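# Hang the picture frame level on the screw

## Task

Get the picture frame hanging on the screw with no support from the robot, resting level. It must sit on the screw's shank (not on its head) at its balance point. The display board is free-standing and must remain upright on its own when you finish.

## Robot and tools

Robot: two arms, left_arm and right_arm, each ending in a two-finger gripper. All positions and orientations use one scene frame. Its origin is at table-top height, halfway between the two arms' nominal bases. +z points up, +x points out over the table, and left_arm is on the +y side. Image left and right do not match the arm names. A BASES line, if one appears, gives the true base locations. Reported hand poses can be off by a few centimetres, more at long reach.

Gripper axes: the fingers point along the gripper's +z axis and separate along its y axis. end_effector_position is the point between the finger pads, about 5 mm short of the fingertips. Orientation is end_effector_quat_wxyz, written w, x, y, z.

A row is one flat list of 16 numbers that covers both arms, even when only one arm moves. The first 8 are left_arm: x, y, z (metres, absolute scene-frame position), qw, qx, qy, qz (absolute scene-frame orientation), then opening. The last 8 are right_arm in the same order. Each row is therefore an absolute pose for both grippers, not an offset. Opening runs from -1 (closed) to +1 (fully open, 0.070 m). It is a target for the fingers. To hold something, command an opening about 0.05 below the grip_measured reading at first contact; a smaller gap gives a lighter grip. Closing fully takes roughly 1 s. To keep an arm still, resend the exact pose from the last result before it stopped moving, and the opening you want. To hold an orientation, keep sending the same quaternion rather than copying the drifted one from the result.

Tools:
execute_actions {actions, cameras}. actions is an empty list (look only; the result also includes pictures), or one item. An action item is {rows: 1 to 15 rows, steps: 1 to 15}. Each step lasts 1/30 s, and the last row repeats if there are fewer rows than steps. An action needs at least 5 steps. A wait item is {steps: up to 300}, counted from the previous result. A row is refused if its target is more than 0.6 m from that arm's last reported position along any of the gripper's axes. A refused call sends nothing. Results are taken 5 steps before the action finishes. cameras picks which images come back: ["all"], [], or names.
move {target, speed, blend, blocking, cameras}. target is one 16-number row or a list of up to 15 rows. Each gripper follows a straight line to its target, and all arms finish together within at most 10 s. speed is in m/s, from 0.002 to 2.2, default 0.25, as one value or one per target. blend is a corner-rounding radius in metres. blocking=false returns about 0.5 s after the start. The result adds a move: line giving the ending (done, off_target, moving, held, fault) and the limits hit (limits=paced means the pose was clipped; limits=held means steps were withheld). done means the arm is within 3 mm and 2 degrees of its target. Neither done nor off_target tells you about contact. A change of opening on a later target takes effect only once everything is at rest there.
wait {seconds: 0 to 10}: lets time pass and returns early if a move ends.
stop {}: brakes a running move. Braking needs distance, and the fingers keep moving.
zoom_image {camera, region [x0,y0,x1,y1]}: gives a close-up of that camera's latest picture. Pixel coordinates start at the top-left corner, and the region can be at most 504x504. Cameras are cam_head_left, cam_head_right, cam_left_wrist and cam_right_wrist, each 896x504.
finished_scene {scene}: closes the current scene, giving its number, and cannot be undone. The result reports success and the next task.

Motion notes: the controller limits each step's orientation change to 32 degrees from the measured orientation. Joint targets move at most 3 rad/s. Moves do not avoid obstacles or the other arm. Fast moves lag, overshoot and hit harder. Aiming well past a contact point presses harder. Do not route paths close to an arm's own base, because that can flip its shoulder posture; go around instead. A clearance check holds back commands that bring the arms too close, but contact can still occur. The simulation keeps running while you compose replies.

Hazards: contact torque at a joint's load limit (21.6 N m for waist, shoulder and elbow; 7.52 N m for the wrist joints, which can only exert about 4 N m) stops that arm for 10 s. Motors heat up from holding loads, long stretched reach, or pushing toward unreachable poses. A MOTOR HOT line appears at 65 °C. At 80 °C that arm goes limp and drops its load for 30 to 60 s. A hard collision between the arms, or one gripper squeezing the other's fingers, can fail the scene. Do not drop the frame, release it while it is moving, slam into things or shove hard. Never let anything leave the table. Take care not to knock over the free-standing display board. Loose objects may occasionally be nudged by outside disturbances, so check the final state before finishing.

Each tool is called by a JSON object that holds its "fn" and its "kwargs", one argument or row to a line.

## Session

{"fn": "execute_actions", "kwargs": {
  "actions": []
}}

{"fn": "zoom_image", "kwargs": {
  "camera": "cam_head_left",
  "region": [350, 0, 600, 190]
}}

{"fn": "zoom_image", "kwargs": {
  "camera": "cam_head_right",
  "region": [350, 0, 600, 190]
}}

Scene clock: 0.00 s of 4500.00 s.
left_arm: end_effector_position=(+0.4202, +0.3387, +0.3327) grip_measured=+0.98 end_effector_quat_wxyz=(+0.569, -0.093, +0.773, -0.263) | right_arm: end_effector_position=(+0.0592, +0.1070, +0.2848) grip_measured=+0.98 end_effector_quat_wxyz=(-0.315, +0.854, -0.247, -0.332)
Joint positions: left_arm=[0.682 1.54 -1.063 -1.578 0.957 1.346 0.069] | right_arm=[1.098 1.584 -1.251 0.984 0.989 -1.935 0.069]
Joint torques (N m): no reading
Motor temperatures (°C): left_arm=[30 31 32 32 35 29] | right_arm=[29 30 32 34 37 31]
Hand target: left_arm +0.4202, +0.3387, +0.3327; +0.569, -0.093, +0.773, -0.263 | right_arm +0.0592, +0.1070, +0.2848; -0.315, +0.854, -0.247, -0.332
camera_calibration:
cam_left_wrist: T_world_to_cam=[[-0.138711, -0.855812, 0.498343, 0.185923], [-0.79869, -0.200849, -0.567233, 0.592911], [0.585536, -0.476703, -0.655668, 0.255234], [0, 0, 0, 1]] pos_world=[0.349893, 0.399872, 0.411014]
cam_right_wrist: T_world_to_cam=[[0.659904, 0.664249, 0.35114, -0.209496], [0.748492, -0.621906, -0.230199, 0.0814699], [0.0654668, 0.414735, -0.907584, 0.328533], [0, 0, 0, 1]] pos_world=[0.0557595, 0.0535699, 0.390488]

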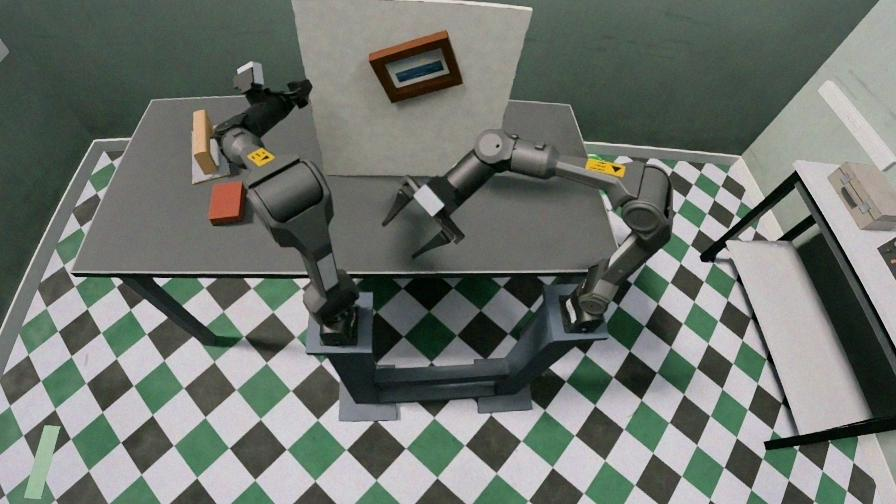

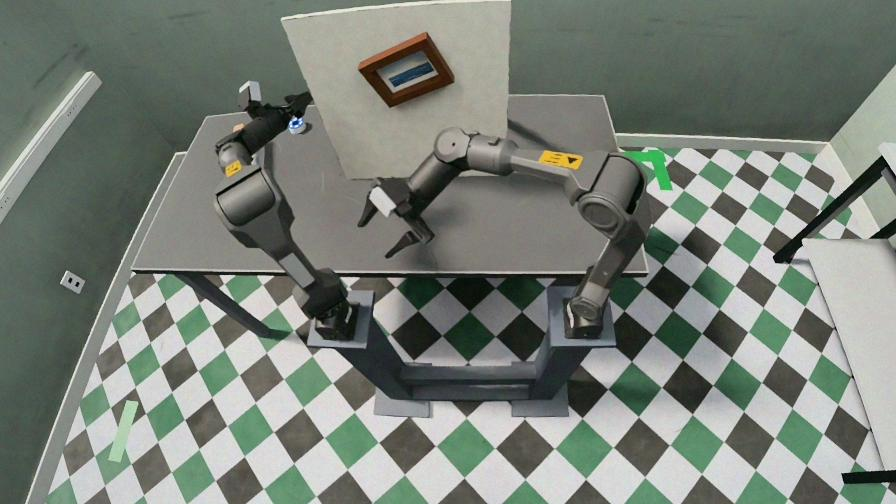

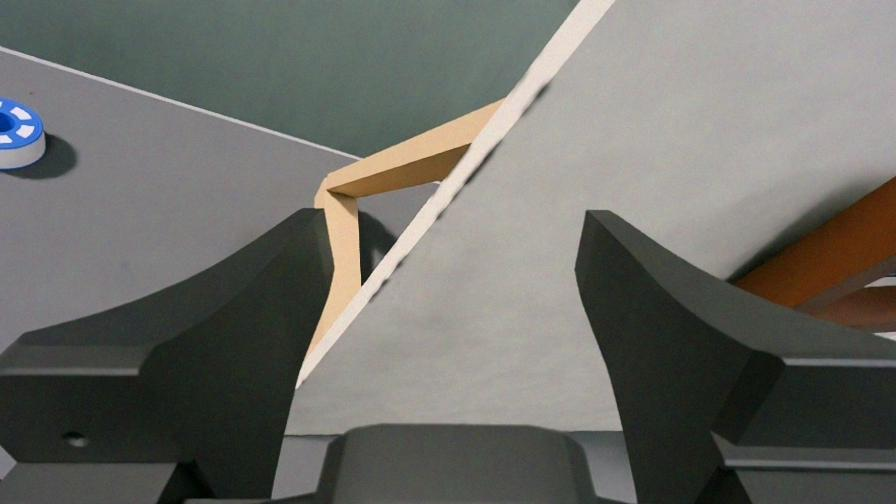

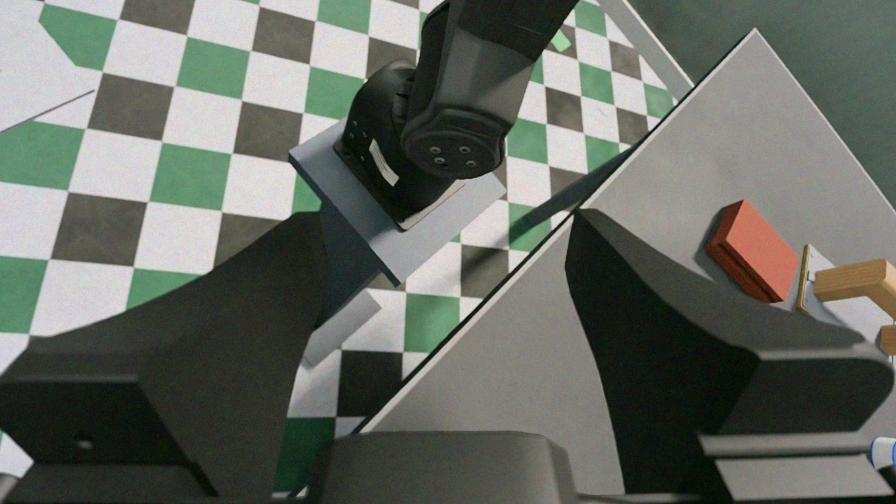

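Scaled by 2.016 from the camera's 896x504 image, which has a finer 1280x720 frame.

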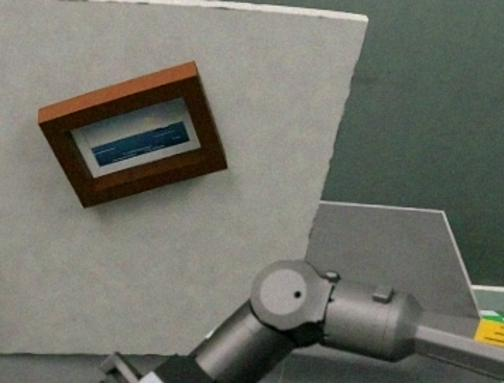

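Scaled by 2.016 from the camera's 896x504 image, which has a finer 1280x720 frame.

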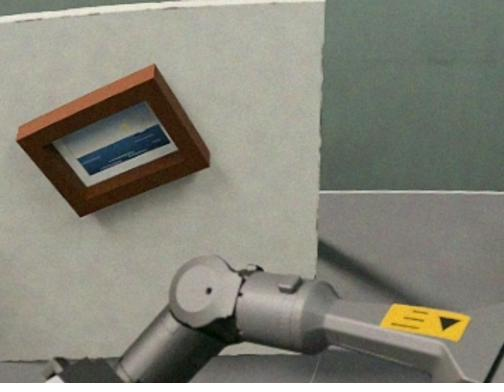

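{"fn": "move", "kwargs": {
  "target": [
    [0.36,0.33,0.37,0.569,-0.093,0.773,-0.263,0.98,0.2,0.0,0.40,0.615,-0.65,0.325,-0.307,0.98],
    [0.30,0.33,0.39,0.569,-0.093,0.773,-0.263,0.98,0.27,0.06,0.39,0.615,-0.65,0.325,-0.307,0.98]
  ],
  "speed": [0.25,0.25],
  "cameras": ["all"]
}}

Scene clock: 5.10 s of 4500.00 s.
left_arm: end_effector_position=(+0.3002, +0.3296, +0.3903) grip_measured=+0.98 end_effector_quat_wxyz=(+0.580, -0.123, +0.772, -0.227) | right_arm: end_effector_position=(+0.2702, +0.0602, +0.3905) grip_measured=+0.98 end_effector_quat_wxyz=(-0.594, +0.664, -0.339, +0.303)
Joint positions: left_arm=[1.026 1.121 -0.934 -1.367 1.223 1.065 0.069] | right_arm=[1.267 1.435 -1.093 -1.739 0.621 0.284 0.069]
Joint torques (N m): left_arm=[-0.72 -1.97 -2.68 -0.86 0.01 0.09] | right_arm=[0.72 -5.94 -3.86 -0.75 0.32 0.08]
Hand target: left_arm +0.3006, +0.3297, +0.3899; +0.580, -0.123, +0.772, -0.228 | right_arm +0.2699, +0.0600, +0.3903; -0.594, +0.664, -0.338, +0.303
Off the commanded pose: left_arm 0.001 m, 6 deg | right_arm 0.001 m, 3 deg.
joint sent to its limit (left arm) — joint 5 (wrist pitch), upper limit.
joint sent to its limit (right arm) — joint 4 (forearm roll), lower limit.
Kept back: nothing.
move: off_target (left_arm, right_arm)
camera_calibration:
cam_left_wrist: T_world_to_cam=[[-0.0550119, -0.876104, 0.478973, 0.1219], [-0.778743, -0.262585, -0.569744, 0.5433], [0.624926, -0.40434, -0.667815, 0.328016], [0, 0, 0, 1]] pos_world=[0.224811, 0.38209, 0.470209]
cam_right_wrist: T_world_to_cam=[[0.104067, 0.0270098, 0.994204, -0.417287], [-0.0292472, -0.999116, 0.0302046, 0.0499494], [0.99414, -0.0322209, -0.103185, -0.108025], [0, 0, 0, 1]] pos_world=[0.152279, 0.0576953, 0.402213]

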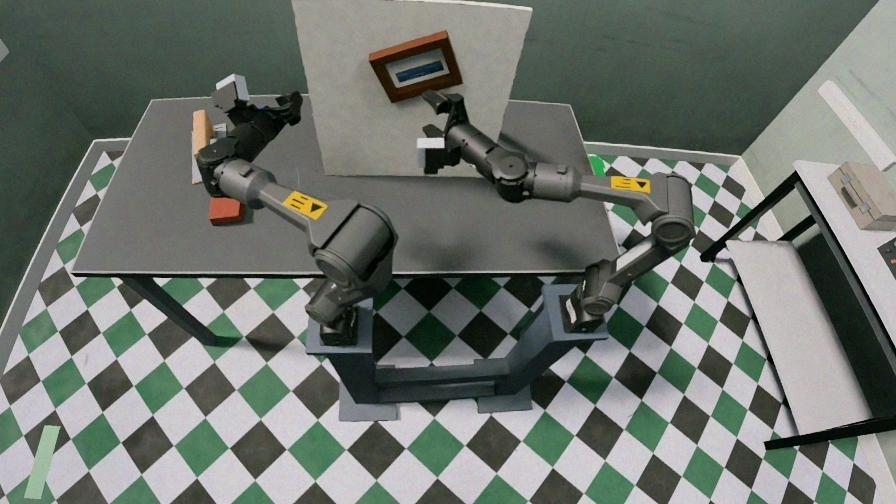

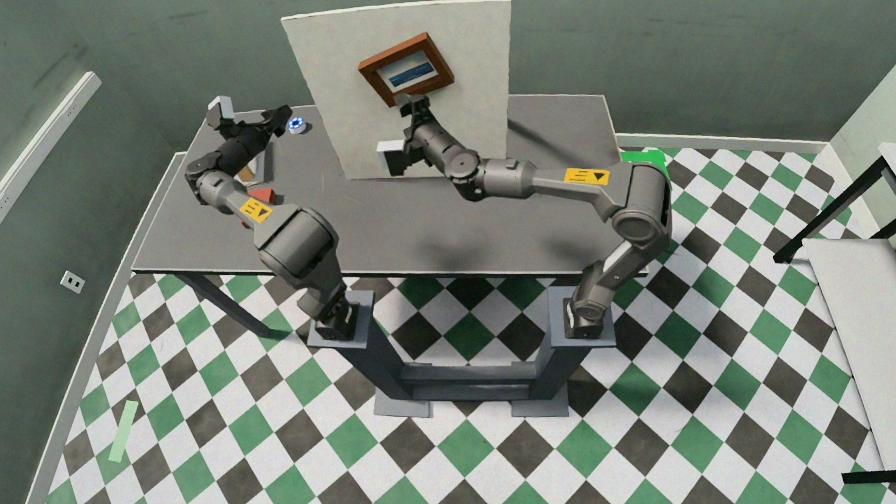

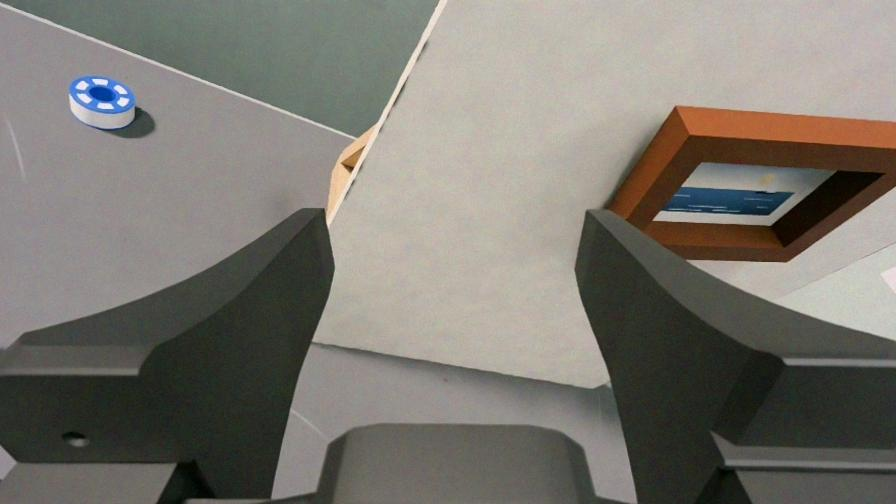

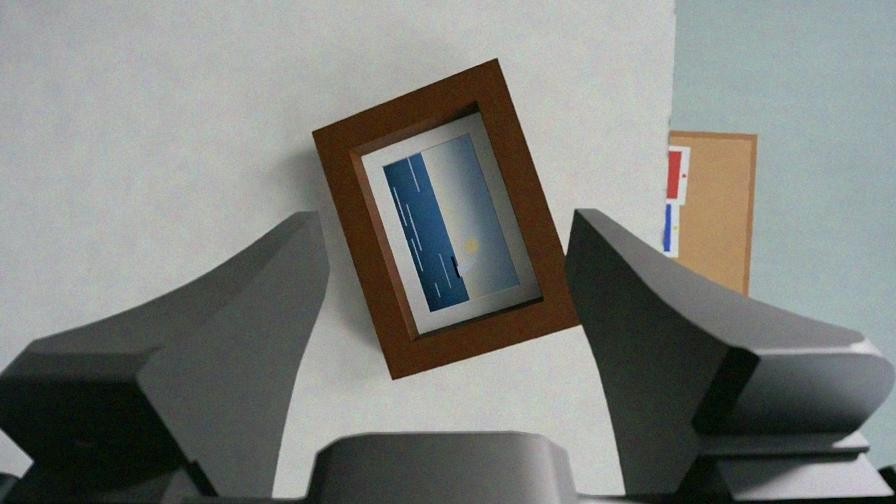

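{"fn": "zoom_image", "kwargs": {
  "camera": "cam_right_wrist",
  "region": [560, 0, 760, 300]
}}

{"fn": "zoom_image", "kwargs": {
  "camera": "cam_right_wrist",
  "region": [300, 40, 600, 220]
}}

{"fn": "zoom_image", "kwargs": {
  "camera": "cam_right_wrist",
  "region": [300, 220, 600, 400]
}}

Scaled by 1.680 from the camera's 896x504 image, which has a finer 1280x720 frame.

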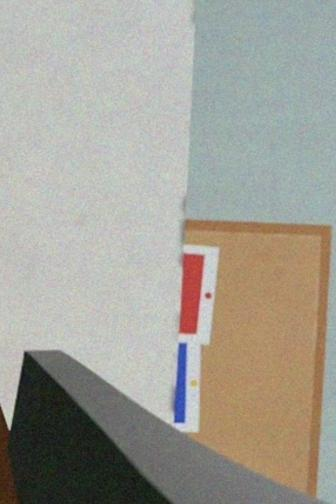

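Scaled by 1.680 from the camera's 896x504 image, which has a finer 1280x720 frame.

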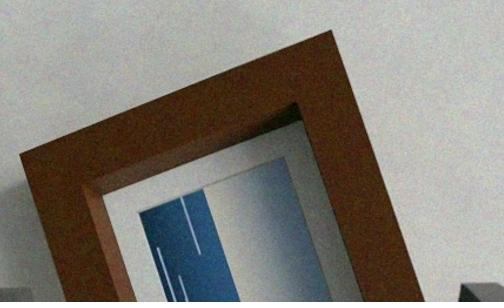

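Scaled by 1.680 from the camera's 896x504 image, which has a finer 1280x720 frame.

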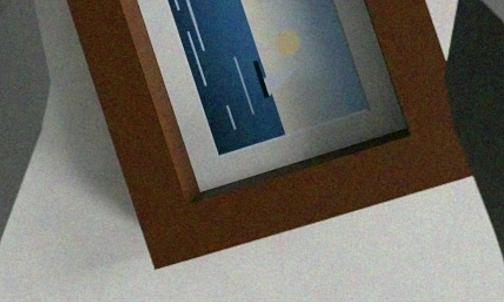

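{"fn": "move", "kwargs": {
  "target": [
    [0.28,0.28,0.40,0.4295,-0.5617,0.3841,-0.5937,0.3,0.27,-0.16,0.42,0.594,-0.664,0.339,-0.303,0.98],
    [0.345,0.081,0.416,0.4295,-0.5617,0.3841,-0.5937,0.3,0.27,-0.20,0.42,0.594,-0.664,0.339,-0.303,0.98]
  ],
  "speed": [0.3,0.25],
  "cameras": ["all"]
}}

{"fn": "zoom_image", "kwargs": {
  "camera": "cam_left_wrist",
  "region": [300, 0, 700, 300]
}}

Scene clock: 12.53 s of 4500.00 s.
left_arm: end_effector_position=(+0.3451, +0.0808, +0.4153) grip_measured=+0.30 end_effector_quat_wxyz=(-0.430, +0.562, -0.385, +0.593) | right_arm: end_effector_position=(+0.2697, -0.1994, +0.4201) grip_measured=+0.98 end_effector_quat_wxyz=(-0.545, +0.641, -0.409, +0.354)
Joint positions: left_arm=[-0.924 1.278 -0.888 -1.283 -1.015 -0.752 0.046] | right_arm=[0.263 0.737 -0.822 0.521 0.378 -2.098 0.069]
Joint torques (N m): left_arm=[0.59 -5.14 -3.36 0.88 -0.44 0.13] | right_arm=[0.01 0.99 -4.63 0.1 -0.69 0.2]
Hand target: left_arm +0.3450, +0.0810, +0.4160; -0.430, +0.562, -0.384, +0.594 | right_arm +0.2698, -0.1995, +0.4201; -0.545, +0.641, -0.409, +0.354
Off the commanded pose: left_arm 0.001 m, 0 deg | right_arm 0.001 m, 12 deg.
joint sent to its limit (right arm) — joint 6 (wrist roll), lower limit.
Kept back: nothing.
move: off_target (right_arm)
camera_calibration:
cam_left_wrist: T_world_to_cam=[[-0.0541567, 0.324593, 0.944302, -0.396127], [-0.558305, -0.793898, 0.240874, 0.157397], [0.827866, -0.514164, 0.224217, -0.215522], [0, 0, 0, 1]] pos_world=[0.244846, 0.142723, 0.384474]
cam_right_wrist: T_world_to_cam=[[0.145593, 0.0322247, 0.98882, -0.44759], [-0.226011, -0.971957, 0.064953, -0.166379], [0.963183, -0.232941, -0.134227, -0.131509], [0, 0, 0, 1]] pos_world=[0.15423, -0.177924, 0.435741]

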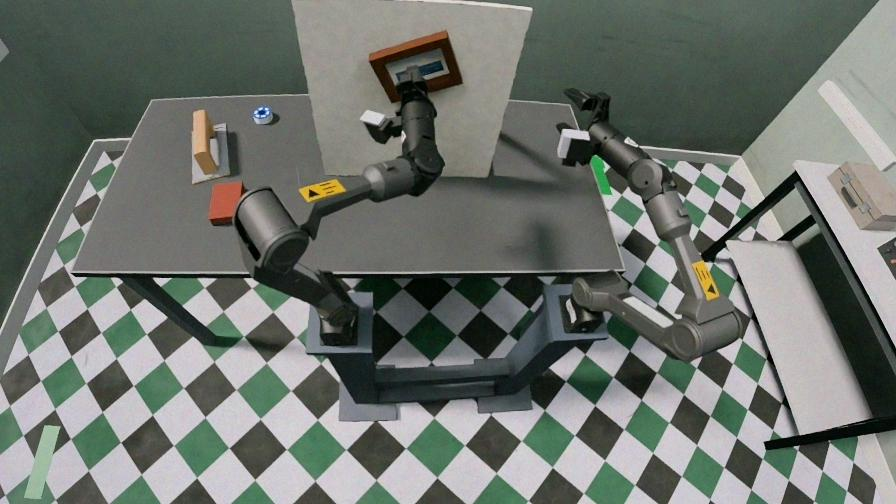

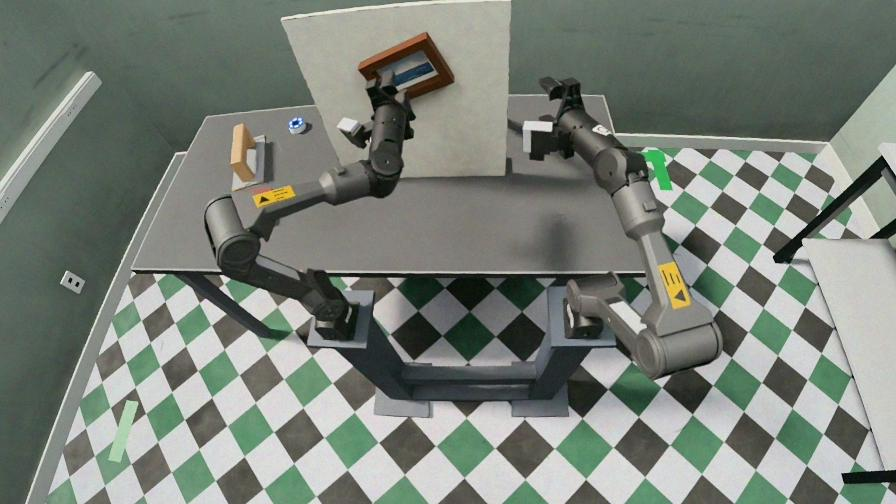

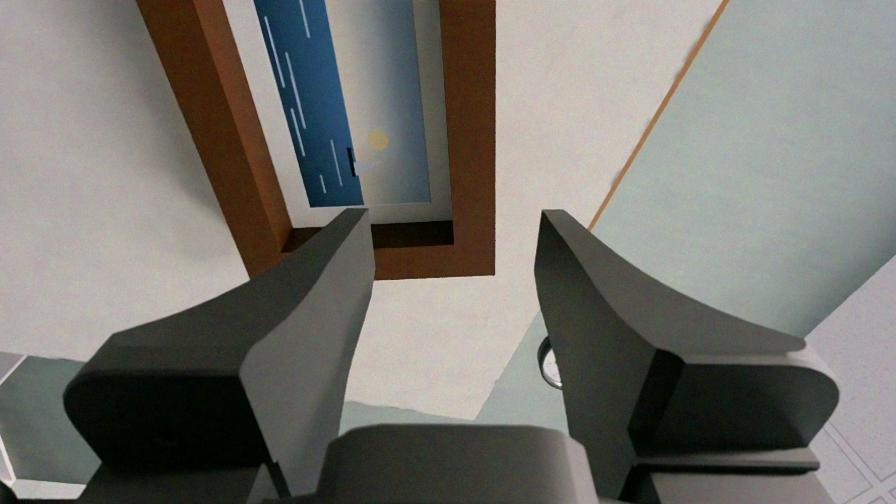

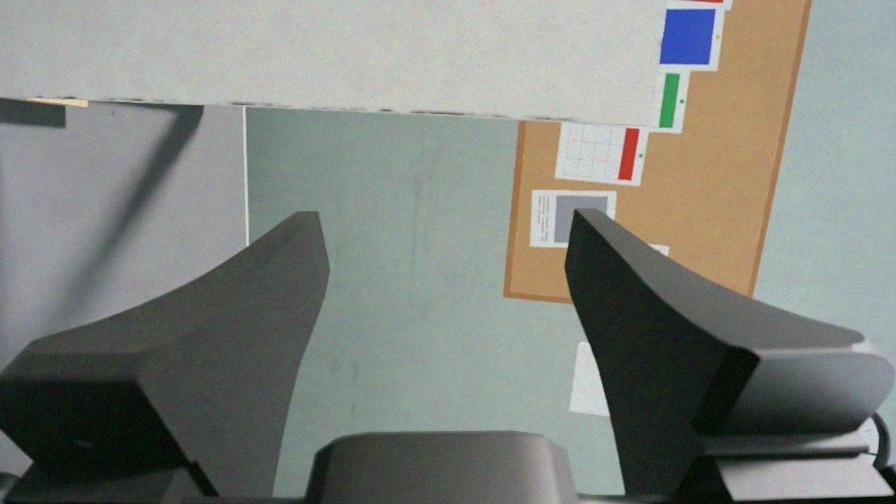

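Scaled by 1.260 from the camera's 896x504 image, which has a finer 1280x720 frame.

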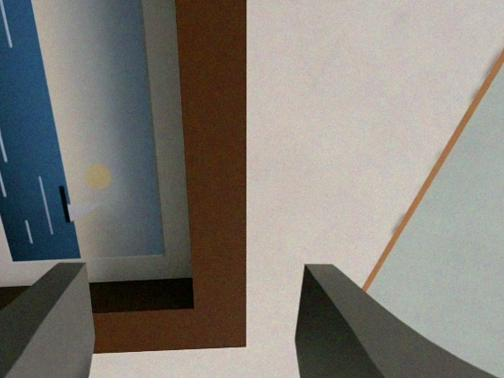

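{"fn": "move", "kwargs": {
  "target": [
    [0.345,0.091,0.4183,0.4141,-0.5732,0.3679,-0.6039,0.3,0.27,-0.20,0.42,0.545,-0.641,0.409,-0.354,0.98],
    [0.385,0.0922,0.4212,0.4141,-0.5732,0.3679,-0.6039,0.3,0.27,-0.20,0.42,0.545,-0.641,0.409,-0.354,0.98]
  ],
  "speed": [0.1,0.1],
  "cameras": ["cam_left_wrist"]
}}

{"fn": "zoom_image", "kwargs": {
  "camera": "cam_left_wrist",
  "region": [250, 0, 650, 300]
}}

Scene clock: 17.27 s of 4500.00 s.
left_arm: end_effector_position=(+0.3854, +0.0921, +0.4212) grip_measured=+0.30 end_effector_quat_wxyz=(-0.414, +0.573, -0.368, +0.604) | right_arm: end_effector_position=(+0.2699, -0.1998, +0.4201) grip_measured=+0.98 end_effector_quat_wxyz=(-0.544, +0.640, -0.410, +0.355)
Joint positions: left_arm=[-0.748 1.344 -0.968 -1.205 -0.855 -0.856 0.045] | right_arm=[0.261 0.737 -0.822 0.521 0.378 -2.098 0.069]
Joint torques (N m): left_arm=[-0.78 -4.89 -2.35 0.5 -0.79 0.07] | right_arm=[-0.49 -0.11 -4.66 0.1 -0.57 -0.11]
Hand target: left_arm +0.3850, +0.0922, +0.4212; -0.414, +0.573, -0.368, +0.604 | right_arm +0.2700, -0.1999, +0.4200; -0.544, +0.640, -0.410, +0.355
Off the commanded pose: left_arm 0.000 m, 0 deg | right_arm 0.000 m, 0 deg.
joint sent to its limit (right arm) — joint 6 (wrist roll), lower limit.
Kept back: nothing.
move: done
camera_calibration:
cam_left_wrist: T_world_to_cam=[[-0.0553603, 0.376652, 0.924699, -0.399328], [-0.558488, -0.779373, 0.284021, 0.168056], [0.827663, -0.50071, 0.253502, -0.25795], [0, 0, 0, 1]] pos_world=[0.285246, 0.152228, 0.386918]
Images, in order (width x height): cam_left_wrist 896x504.

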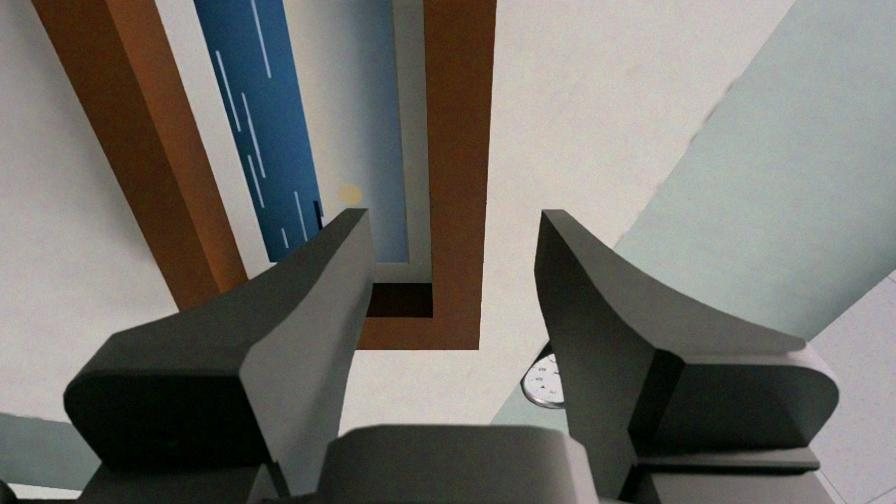

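Scaled by 1.260 from the camera's 896x504 image, which has a finer 1280x720 frame.

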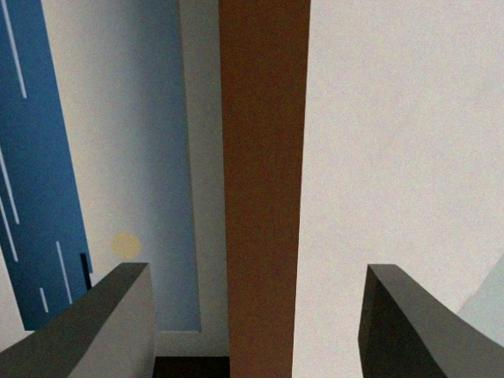

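{"fn": "move", "kwargs": {
  "target": [
    [0.412,0.093,0.4232,0.4141,-0.5732,0.3679,-0.6039,0.3,0.27,-0.20,0.42,0.545,-0.641,0.409,-0.354,0.98]
  ],
  "speed": [0.06],
  "cameras": ["cam_left_wrist"]
}}

{"fn": "zoom_image", "kwargs": {
  "camera": "cam_left_wrist",
  "region": [250, 0, 650, 300]
}}

Scene clock: 18.83 s of 4500.00 s.
left_arm: end_effector_position=(+0.4123, +0.0930, +0.4232) grip_measured=+0.30 end_effector_quat_wxyz=(-0.414, +0.573, -0.368, +0.604) | right_arm: end_effector_position=(+0.2699, -0.1998, +0.4201) grip_measured=+0.98 end_effector_quat_wxyz=(-0.544, +0.640, -0.410, +0.355)
Joint positions: left_arm=[-0.669 1.412 -1.04 -1.158 -0.783 -0.89 0.046] | right_arm=[0.261 0.737 -0.822 0.521 0.378 -2.098 0.069]
Joint torques (N m): left_arm=[-0.74 -5.17 -2.83 0.53 -0.91 -0.01] | right_arm=[-0.44 0.02 -4.91 0.11 -0.57 -0.11]
Hand target: left_arm +0.4120, +0.0930, +0.4232; -0.414, +0.573, -0.368, +0.604 | right_arm +0.2700, -0.1999, +0.4200; -0.544, +0.640, -0.410, +0.355
Off the commanded pose: left_arm 0.000 m, 0 deg | right_arm 0.000 m, 0 deg.
joint sent to its limit (right arm) — joint 6 (wrist roll), lower limit.
Kept back: nothing.
move: done
camera_calibration:
cam_left_wrist: T_world_to_cam=[[-0.0550964, 0.376535, 0.924763, -0.400116], [-0.558683, -0.779242, 0.283998, 0.183263], [0.827549, -0.501002, 0.253297, -0.28011], [0, 0, 0, 1]] pos_world=[0.312146, 0.153128, 0.388918]
Images, in order (width x height): cam_left_wrist 896x504.

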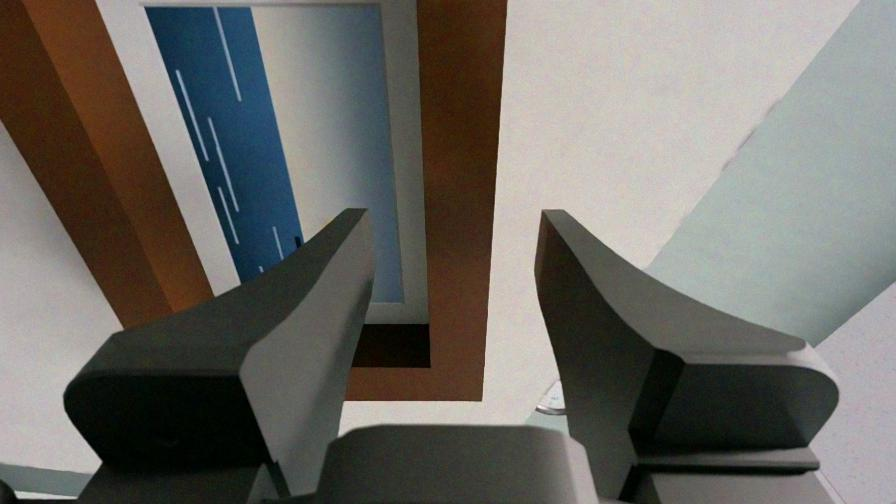

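Scaled by 1.260 from the camera's 896x504 image, which has a finer 1280x720 frame.

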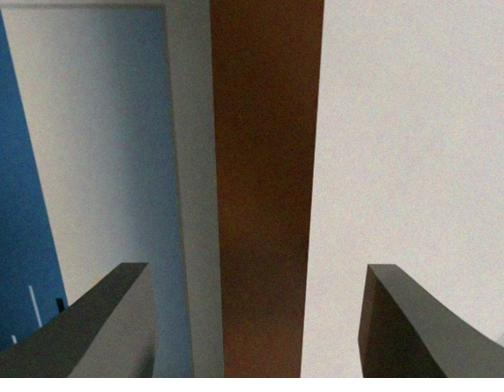

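{"fn": "move", "kwargs": {
  "target": [
    [0.432,0.0936,0.4246,0.4141,-0.5732,0.3679,-0.6039,0.3,0.27,-0.20,0.42,0.545,-0.641,0.409,-0.354,0.98]
  ],
  "speed": [0.04],
  "cameras": ["cam_left_wrist"]
}}

{"fn": "zoom_image", "kwargs": {
  "camera": "cam_left_wrist",
  "region": [300, 100, 600, 300]
}}

Scene clock: 20.03 s of 4500.00 s.
left_arm: end_effector_position=(+0.4322, +0.0936, +0.4246) grip_measured=+0.30 end_effector_quat_wxyz=(-0.414, +0.573, -0.368, +0.604) | right_arm: end_effector_position=(+0.2699, -0.1998, +0.4201) grip_measured=+0.98 end_effector_quat_wxyz=(-0.544, +0.640, -0.410, +0.355)
Joint positions: left_arm=[-0.619 1.466 -1.1 -1.129 -0.736 -0.912 0.046] | right_arm=[0.261 0.737 -0.822 0.521 0.378 -2.098 0.069]
Joint torques (N m): left_arm=[-0.25 -5.39 -2.83 0.53 -0.82 -0.07] | right_arm=[-0.31 0.17 -4.89 0.1 -0.58 -0.11]
Hand target: left_arm +0.4320, +0.0936, +0.4246; -0.414, +0.573, -0.368, +0.604 | right_arm +0.2700, -0.1999, +0.4200; -0.544, +0.640, -0.410, +0.355
Off the commanded pose: left_arm 0.000 m, 0 deg | right_arm 0.000 m, 0 deg.
joint sent to its limit (right arm) — joint 6 (wrist roll), lower limit.
Kept back: nothing.
move: done
camera_calibration:
cam_left_wrist: T_world_to_cam=[[-0.0551506, 0.376673, 0.924703, -0.400521], [-0.558649, -0.779231, 0.284097, 0.194399], [0.827569, -0.500916, 0.253403, -0.296694], [0, 0, 0, 1]] pos_world=[0.332046, 0.153728, 0.390318]
Images, in order (width x height): cam_left_wrist 896x504.

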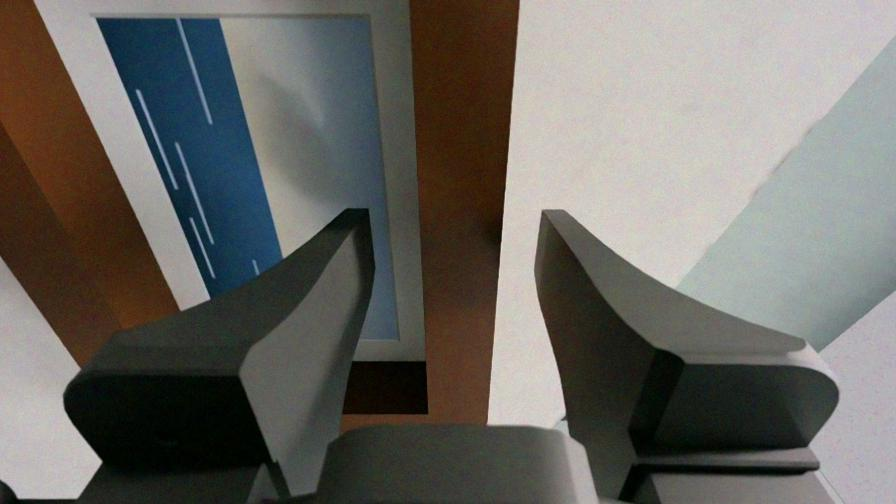

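Scaled by 1.680 from the camera's 896x504 image, which has a finer 1280x720 frame.

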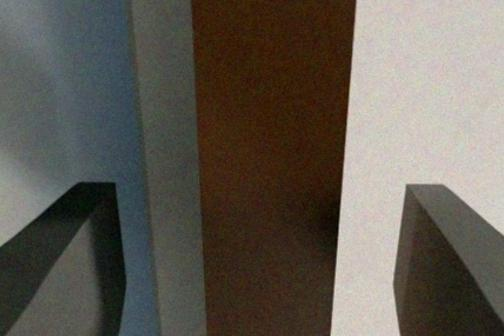

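{"fn": "move", "kwargs": {
  "target": [
    [0.445,0.094,0.4256,0.4141,-0.5732,0.3679,-0.6039,0.3,0.27,-0.20,0.42,0.545,-0.641,0.409,-0.354,0.98]
  ],
  "speed": [0.02],
  "cameras": ["cam_left_wrist"]
}}

{"fn": "zoom_image", "kwargs": {
  "camera": "cam_left_wrist",
  "region": [300, 100, 600, 300]
}}

Scene clock: 21.27 s of 4500.00 s.
left_arm: end_effector_position=(+0.4442, +0.0936, +0.4256) grip_measured=+0.30 end_effector_quat_wxyz=(-0.413, +0.573, -0.368, +0.604) | right_arm: end_effector_position=(+0.2699, -0.1998, +0.4201) grip_measured=+0.98 end_effector_quat_wxyz=(-0.544, +0.640, -0.410, +0.355)
Joint positions: left_arm=[-0.591 1.498 -1.138 -1.114 -0.708 -0.921 0.046] | right_arm=[0.261 0.737 -0.822 0.521 0.378 -2.098 0.069]
Joint torques (N m): left_arm=[2.61 -3.2 -5.72 1.32 -0.72 -0.17] | right_arm=[-0.25 0.27 -4.89 0.11 -0.59 -0.11]
Hand target: left_arm +0.4450, +0.0940, +0.4256; -0.414, +0.573, -0.368, +0.604 | right_arm +0.2700, -0.1999, +0.4200; -0.544, +0.640, -0.410, +0.355
Off the commanded pose: left_arm 0.001 m, 0 deg | right_arm 0.000 m, 0 deg.
joint sent to its limit (right arm) — joint 6 (wrist roll), lower limit.
Kept back: nothing.
move: done
camera_calibration:
cam_left_wrist: T_world_to_cam=[[-0.0538327, 0.376914, 0.924683, -0.401304], [-0.559818, -0.778202, 0.284615, 0.200936], [0.826865, -0.502332, 0.252896, -0.306169], [0, 0, 0, 1]] pos_world=[0.344045, 0.153828, 0.391318]
Images, in order (width x height): cam_left_wrist 896x504.

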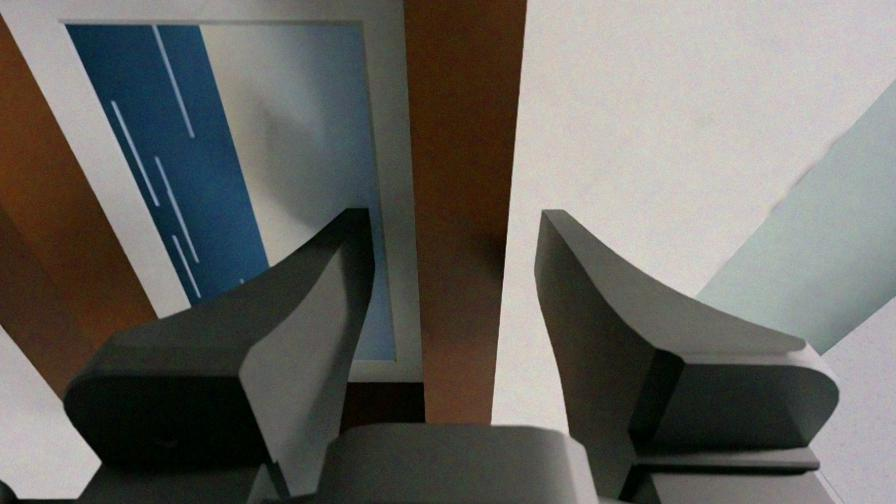

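Scaled by 1.680 from the camera's 896x504 image, which has a finer 1280x720 frame.

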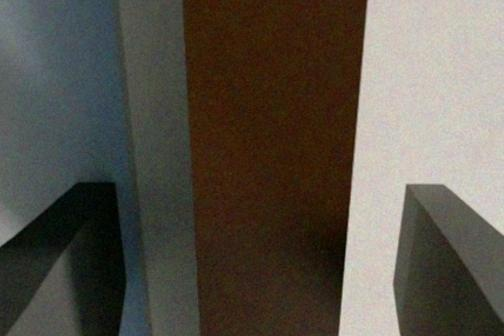

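{"fn": "move", "kwargs": {
  "target": [
    [0.4412,0.0938,0.4253,0.4141,-0.5732,0.3679,-0.6039,0.3,0.27,-0.20,0.42,0.545,-0.641,0.409,-0.354,0.98],
    [0.4412,0.0938,0.4253,0.4141,-0.5732,0.3679,-0.6039,-0.44,0.27,-0.20,0.42,0.545,-0.641,0.409,-0.354,0.98]
  ],
  "speed": [0.02,0.02],
  "cameras": ["cam_left_wrist"]
}}

Scene clock: 22.90 s of 4500.00 s.
left_arm: end_effector_position=(+0.4411, +0.0944, +0.4262) grip_measured=-0.44 end_effector_quat_wxyz=(-0.415, +0.573, -0.367, +0.604) | right_arm: end_effector_position=(+0.2699, -0.1998, +0.4201) grip_measured=+0.98 end_effector_quat_wxyz=(-0.544, +0.640, -0.410, +0.355)
Joint positions: left_arm=[-0.598 1.489 -1.129 -1.118 -0.718 -0.919 0.02] | right_arm=[0.261 0.737 -0.822 0.521 0.378 -2.098 0.069]
Joint torques (N m): left_arm=[-0.86 -5.71 -2.4 0.38 -0.2 0.06] | right_arm=[-0.27 0.39 -4.88 0.12 -0.59 -0.11]
Hand target: left_arm +0.4412, +0.0938, +0.4253; -0.414, +0.573, -0.368, +0.604 | right_arm +0.2700, -0.1999, +0.4200; -0.544, +0.640, -0.410, +0.355
Off the commanded pose: left_arm 0.001 m, 0 deg | right_arm 0.000 m, 0 deg.
joint sent to its limit (right arm) — joint 6 (wrist roll), lower limit.
Kept back: nothing.
move: done
camera_calibration:
cam_left_wrist: T_world_to_cam=[[-0.0577902, 0.377355, 0.924264, -0.400461], [-0.557986, -0.779911, 0.283531, 0.199437], [0.827835, -0.499341, 0.25563, -0.305262], [0, 0, 0, 1]] pos_world=[0.340847, 0.154229, 0.391619]
Images, in order (width x height): cam_left_wrist 896x504.

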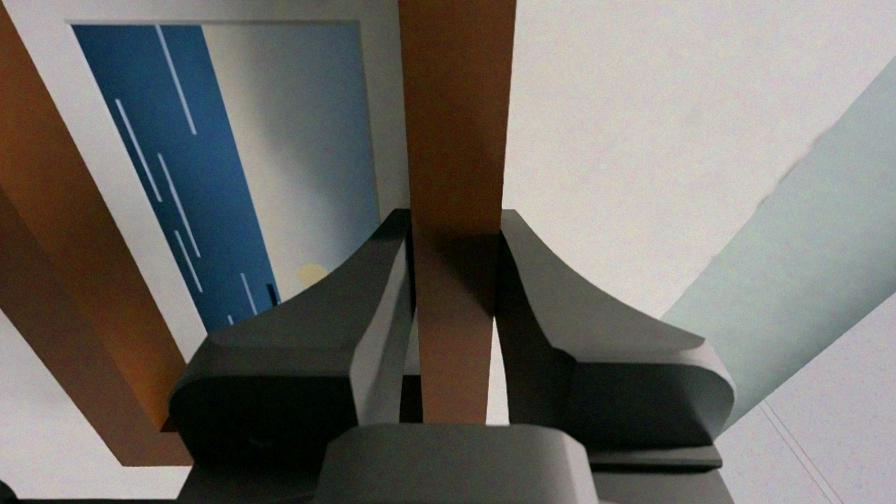

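{"fn": "move", "kwargs": {
  "target": [
    [0.4412,0.0941,0.4258,0.4141,-0.5732,0.3679,-0.6039,-0.55,0.27,-0.20,0.42,0.545,-0.641,0.409,-0.354,0.98]
  ],
  "speed": [0.02],
  "cameras": ["cam_left_wrist"]
}}

{"fn": "zoom_image", "kwargs": {
  "camera": "cam_left_wrist",
  "region": [300, 100, 600, 300]
}}

Scene clock: 23.83 s of 4500.00 s.
left_arm: end_effector_position=(+0.4411, +0.0939, +0.4258) grip_measured=-0.45 end_effector_quat_wxyz=(-0.414, +0.573, -0.368, +0.604) | right_arm: end_effector_position=(+0.2699, -0.1998, +0.4201) grip_measured=+0.98 end_effector_quat_wxyz=(-0.544, +0.640, -0.410, +0.355)
Joint positions: left_arm=[-0.598 1.489 -1.129 -1.118 -0.716 -0.918 0.019] | right_arm=[0.261 0.737 -0.822 0.521 0.378 -2.098 0.069]
Joint torques (N m): left_arm=[-0.48 -4.22 -2.72 0.28 0.53 0.11] | right_arm=[-0.17 0.53 -4.85 0.12 -0.59 -0.11]
Hand target: left_arm +0.4412, +0.0941, +0.4258; -0.414, +0.573, -0.368, +0.604 | right_arm +0.2700, -0.1999, +0.4200; -0.544, +0.640, -0.410, +0.355
Off the commanded pose: left_arm 0.000 m, 0 deg | right_arm 0.000 m, 0 deg.
joint sent to its limit (right arm) — joint 6 (wrist roll), lower limit.
Kept back: nothing.
move: done
camera_calibration:
cam_left_wrist: T_world_to_cam=[[-0.0552703, 0.376294, 0.92485, -0.401211], [-0.559019, -0.779145, 0.283603, 0.19957], [0.82731, -0.501334, 0.253419, -0.304067], [0, 0, 0, 1]] pos_world=[0.340946, 0.154028, 0.391517]
Images, in order (width x height): cam_left_wrist 896x504.

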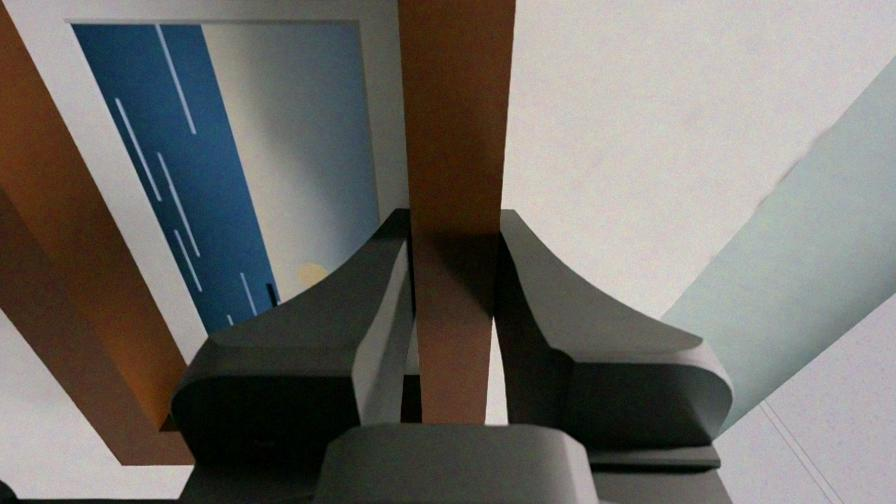

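Scaled by 1.680 from the camera's 896x504 image, which has a finer 1280x720 frame.

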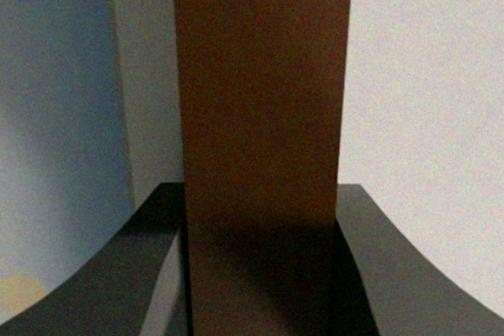

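{"fn": "move", "kwargs": {
  "target": [
    [0.4402,0.0941,0.4448,0.4141,-0.5732,0.3679,-0.6039,-0.55,0.27,-0.20,0.42,0.545,-0.641,0.409,-0.354,0.98],
    [0.375,0.0941,0.4468,0.4141,-0.5732,0.3679,-0.6039,-0.55,0.27,-0.20,0.42,0.545,-0.641,0.409,-0.354,0.98]
  ],
  "speed": [0.03,0.08],
  "cameras": ["all"]
}}

Scene clock: 26.60 s of 4500.00 s.
left_arm: end_effector_position=(+0.3744, +0.0943, +0.4471) grip_measured=-0.45 end_effector_quat_wxyz=(-0.414, +0.573, -0.368, +0.604) | right_arm: end_effector_position=(+0.2699, -0.1998, +0.4201) grip_measured=+0.98 end_effector_quat_wxyz=(-0.544, +0.640, -0.410, +0.355)
Joint positions: left_arm=[-0.777 1.296 -1.03 -1.31 -0.847 -0.707 0.019] | right_arm=[0.261 0.737 -0.822 0.521 0.378 -2.098 0.069]
Joint torques (N m): left_arm=[0.41 -4.47 -3.93 1.21 -0.54 -0.14] | right_arm=[-0.11 0.74 -4.81 0.14 -0.6 -0.11]
Hand target: left_arm +0.3750, +0.0941, +0.4468; -0.414, +0.573, -0.368, +0.604 | right_arm +0.2700, -0.1999, +0.4200; -0.544, +0.640, -0.410, +0.355
Off the commanded pose: left_arm 0.001 m, 0 deg | right_arm 0.000 m, 0 deg.
joint sent to its limit (right arm) — joint 6 (wrist roll), lower limit.
Kept back: nothing.
move: done
camera_calibration:
cam_left_wrist: T_world_to_cam=[[-0.0556485, 0.37718, 0.924467, -0.424492], [-0.558743, -0.779111, 0.284241, 0.15616], [0.827472, -0.500721, 0.254103, -0.254528], [0, 0, 0, 1]] pos_world=[0.274246, 0.154328, 0.412718]
cam_right_wrist: T_world_to_cam=[[0.145646, 0.0319622, 0.98882, -0.447664], [-0.227798, -0.971539, 0.0649566, -0.166282], [0.962754, -0.234712, -0.13422, -0.132023], [0, 0, 0, 1]] pos_world=[0.154427, -0.178229, 0.435741]

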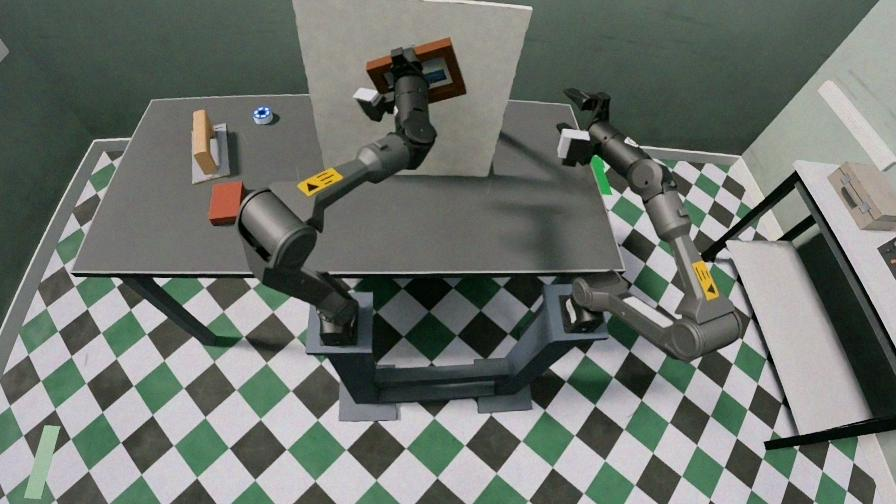

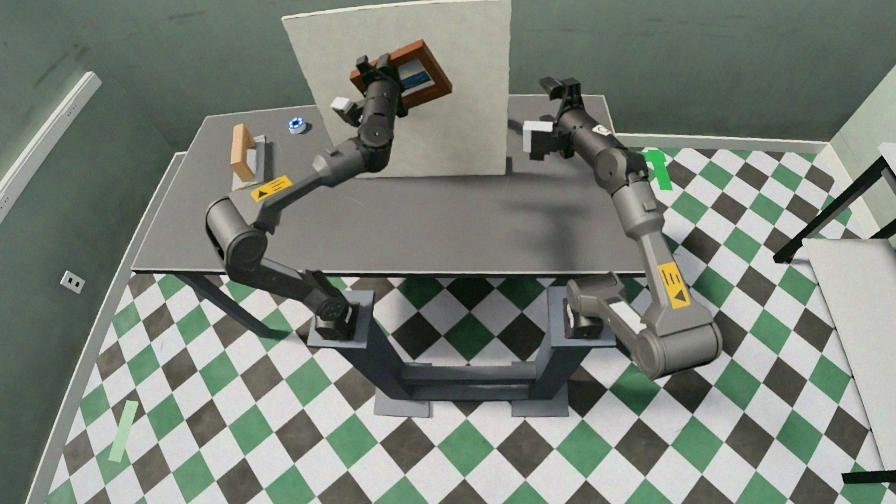

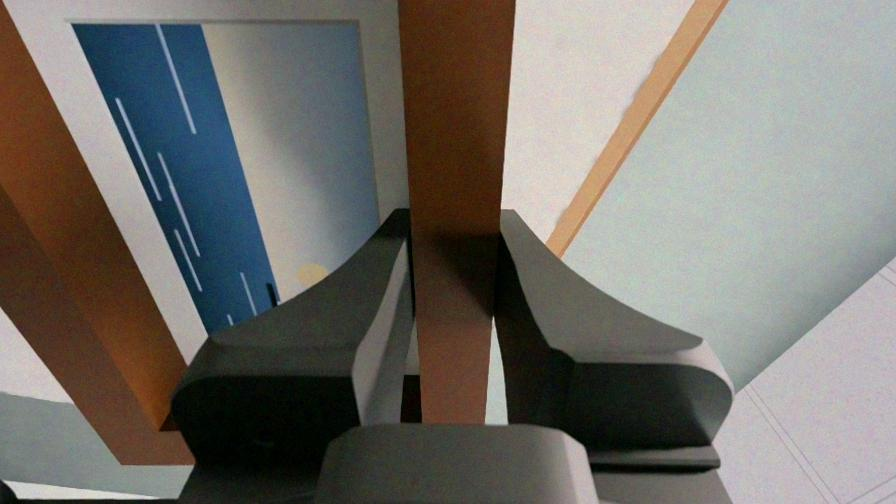

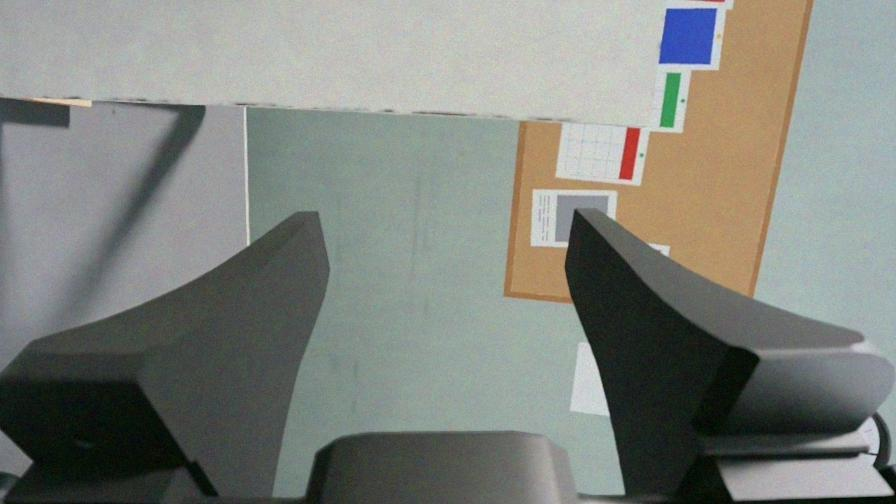

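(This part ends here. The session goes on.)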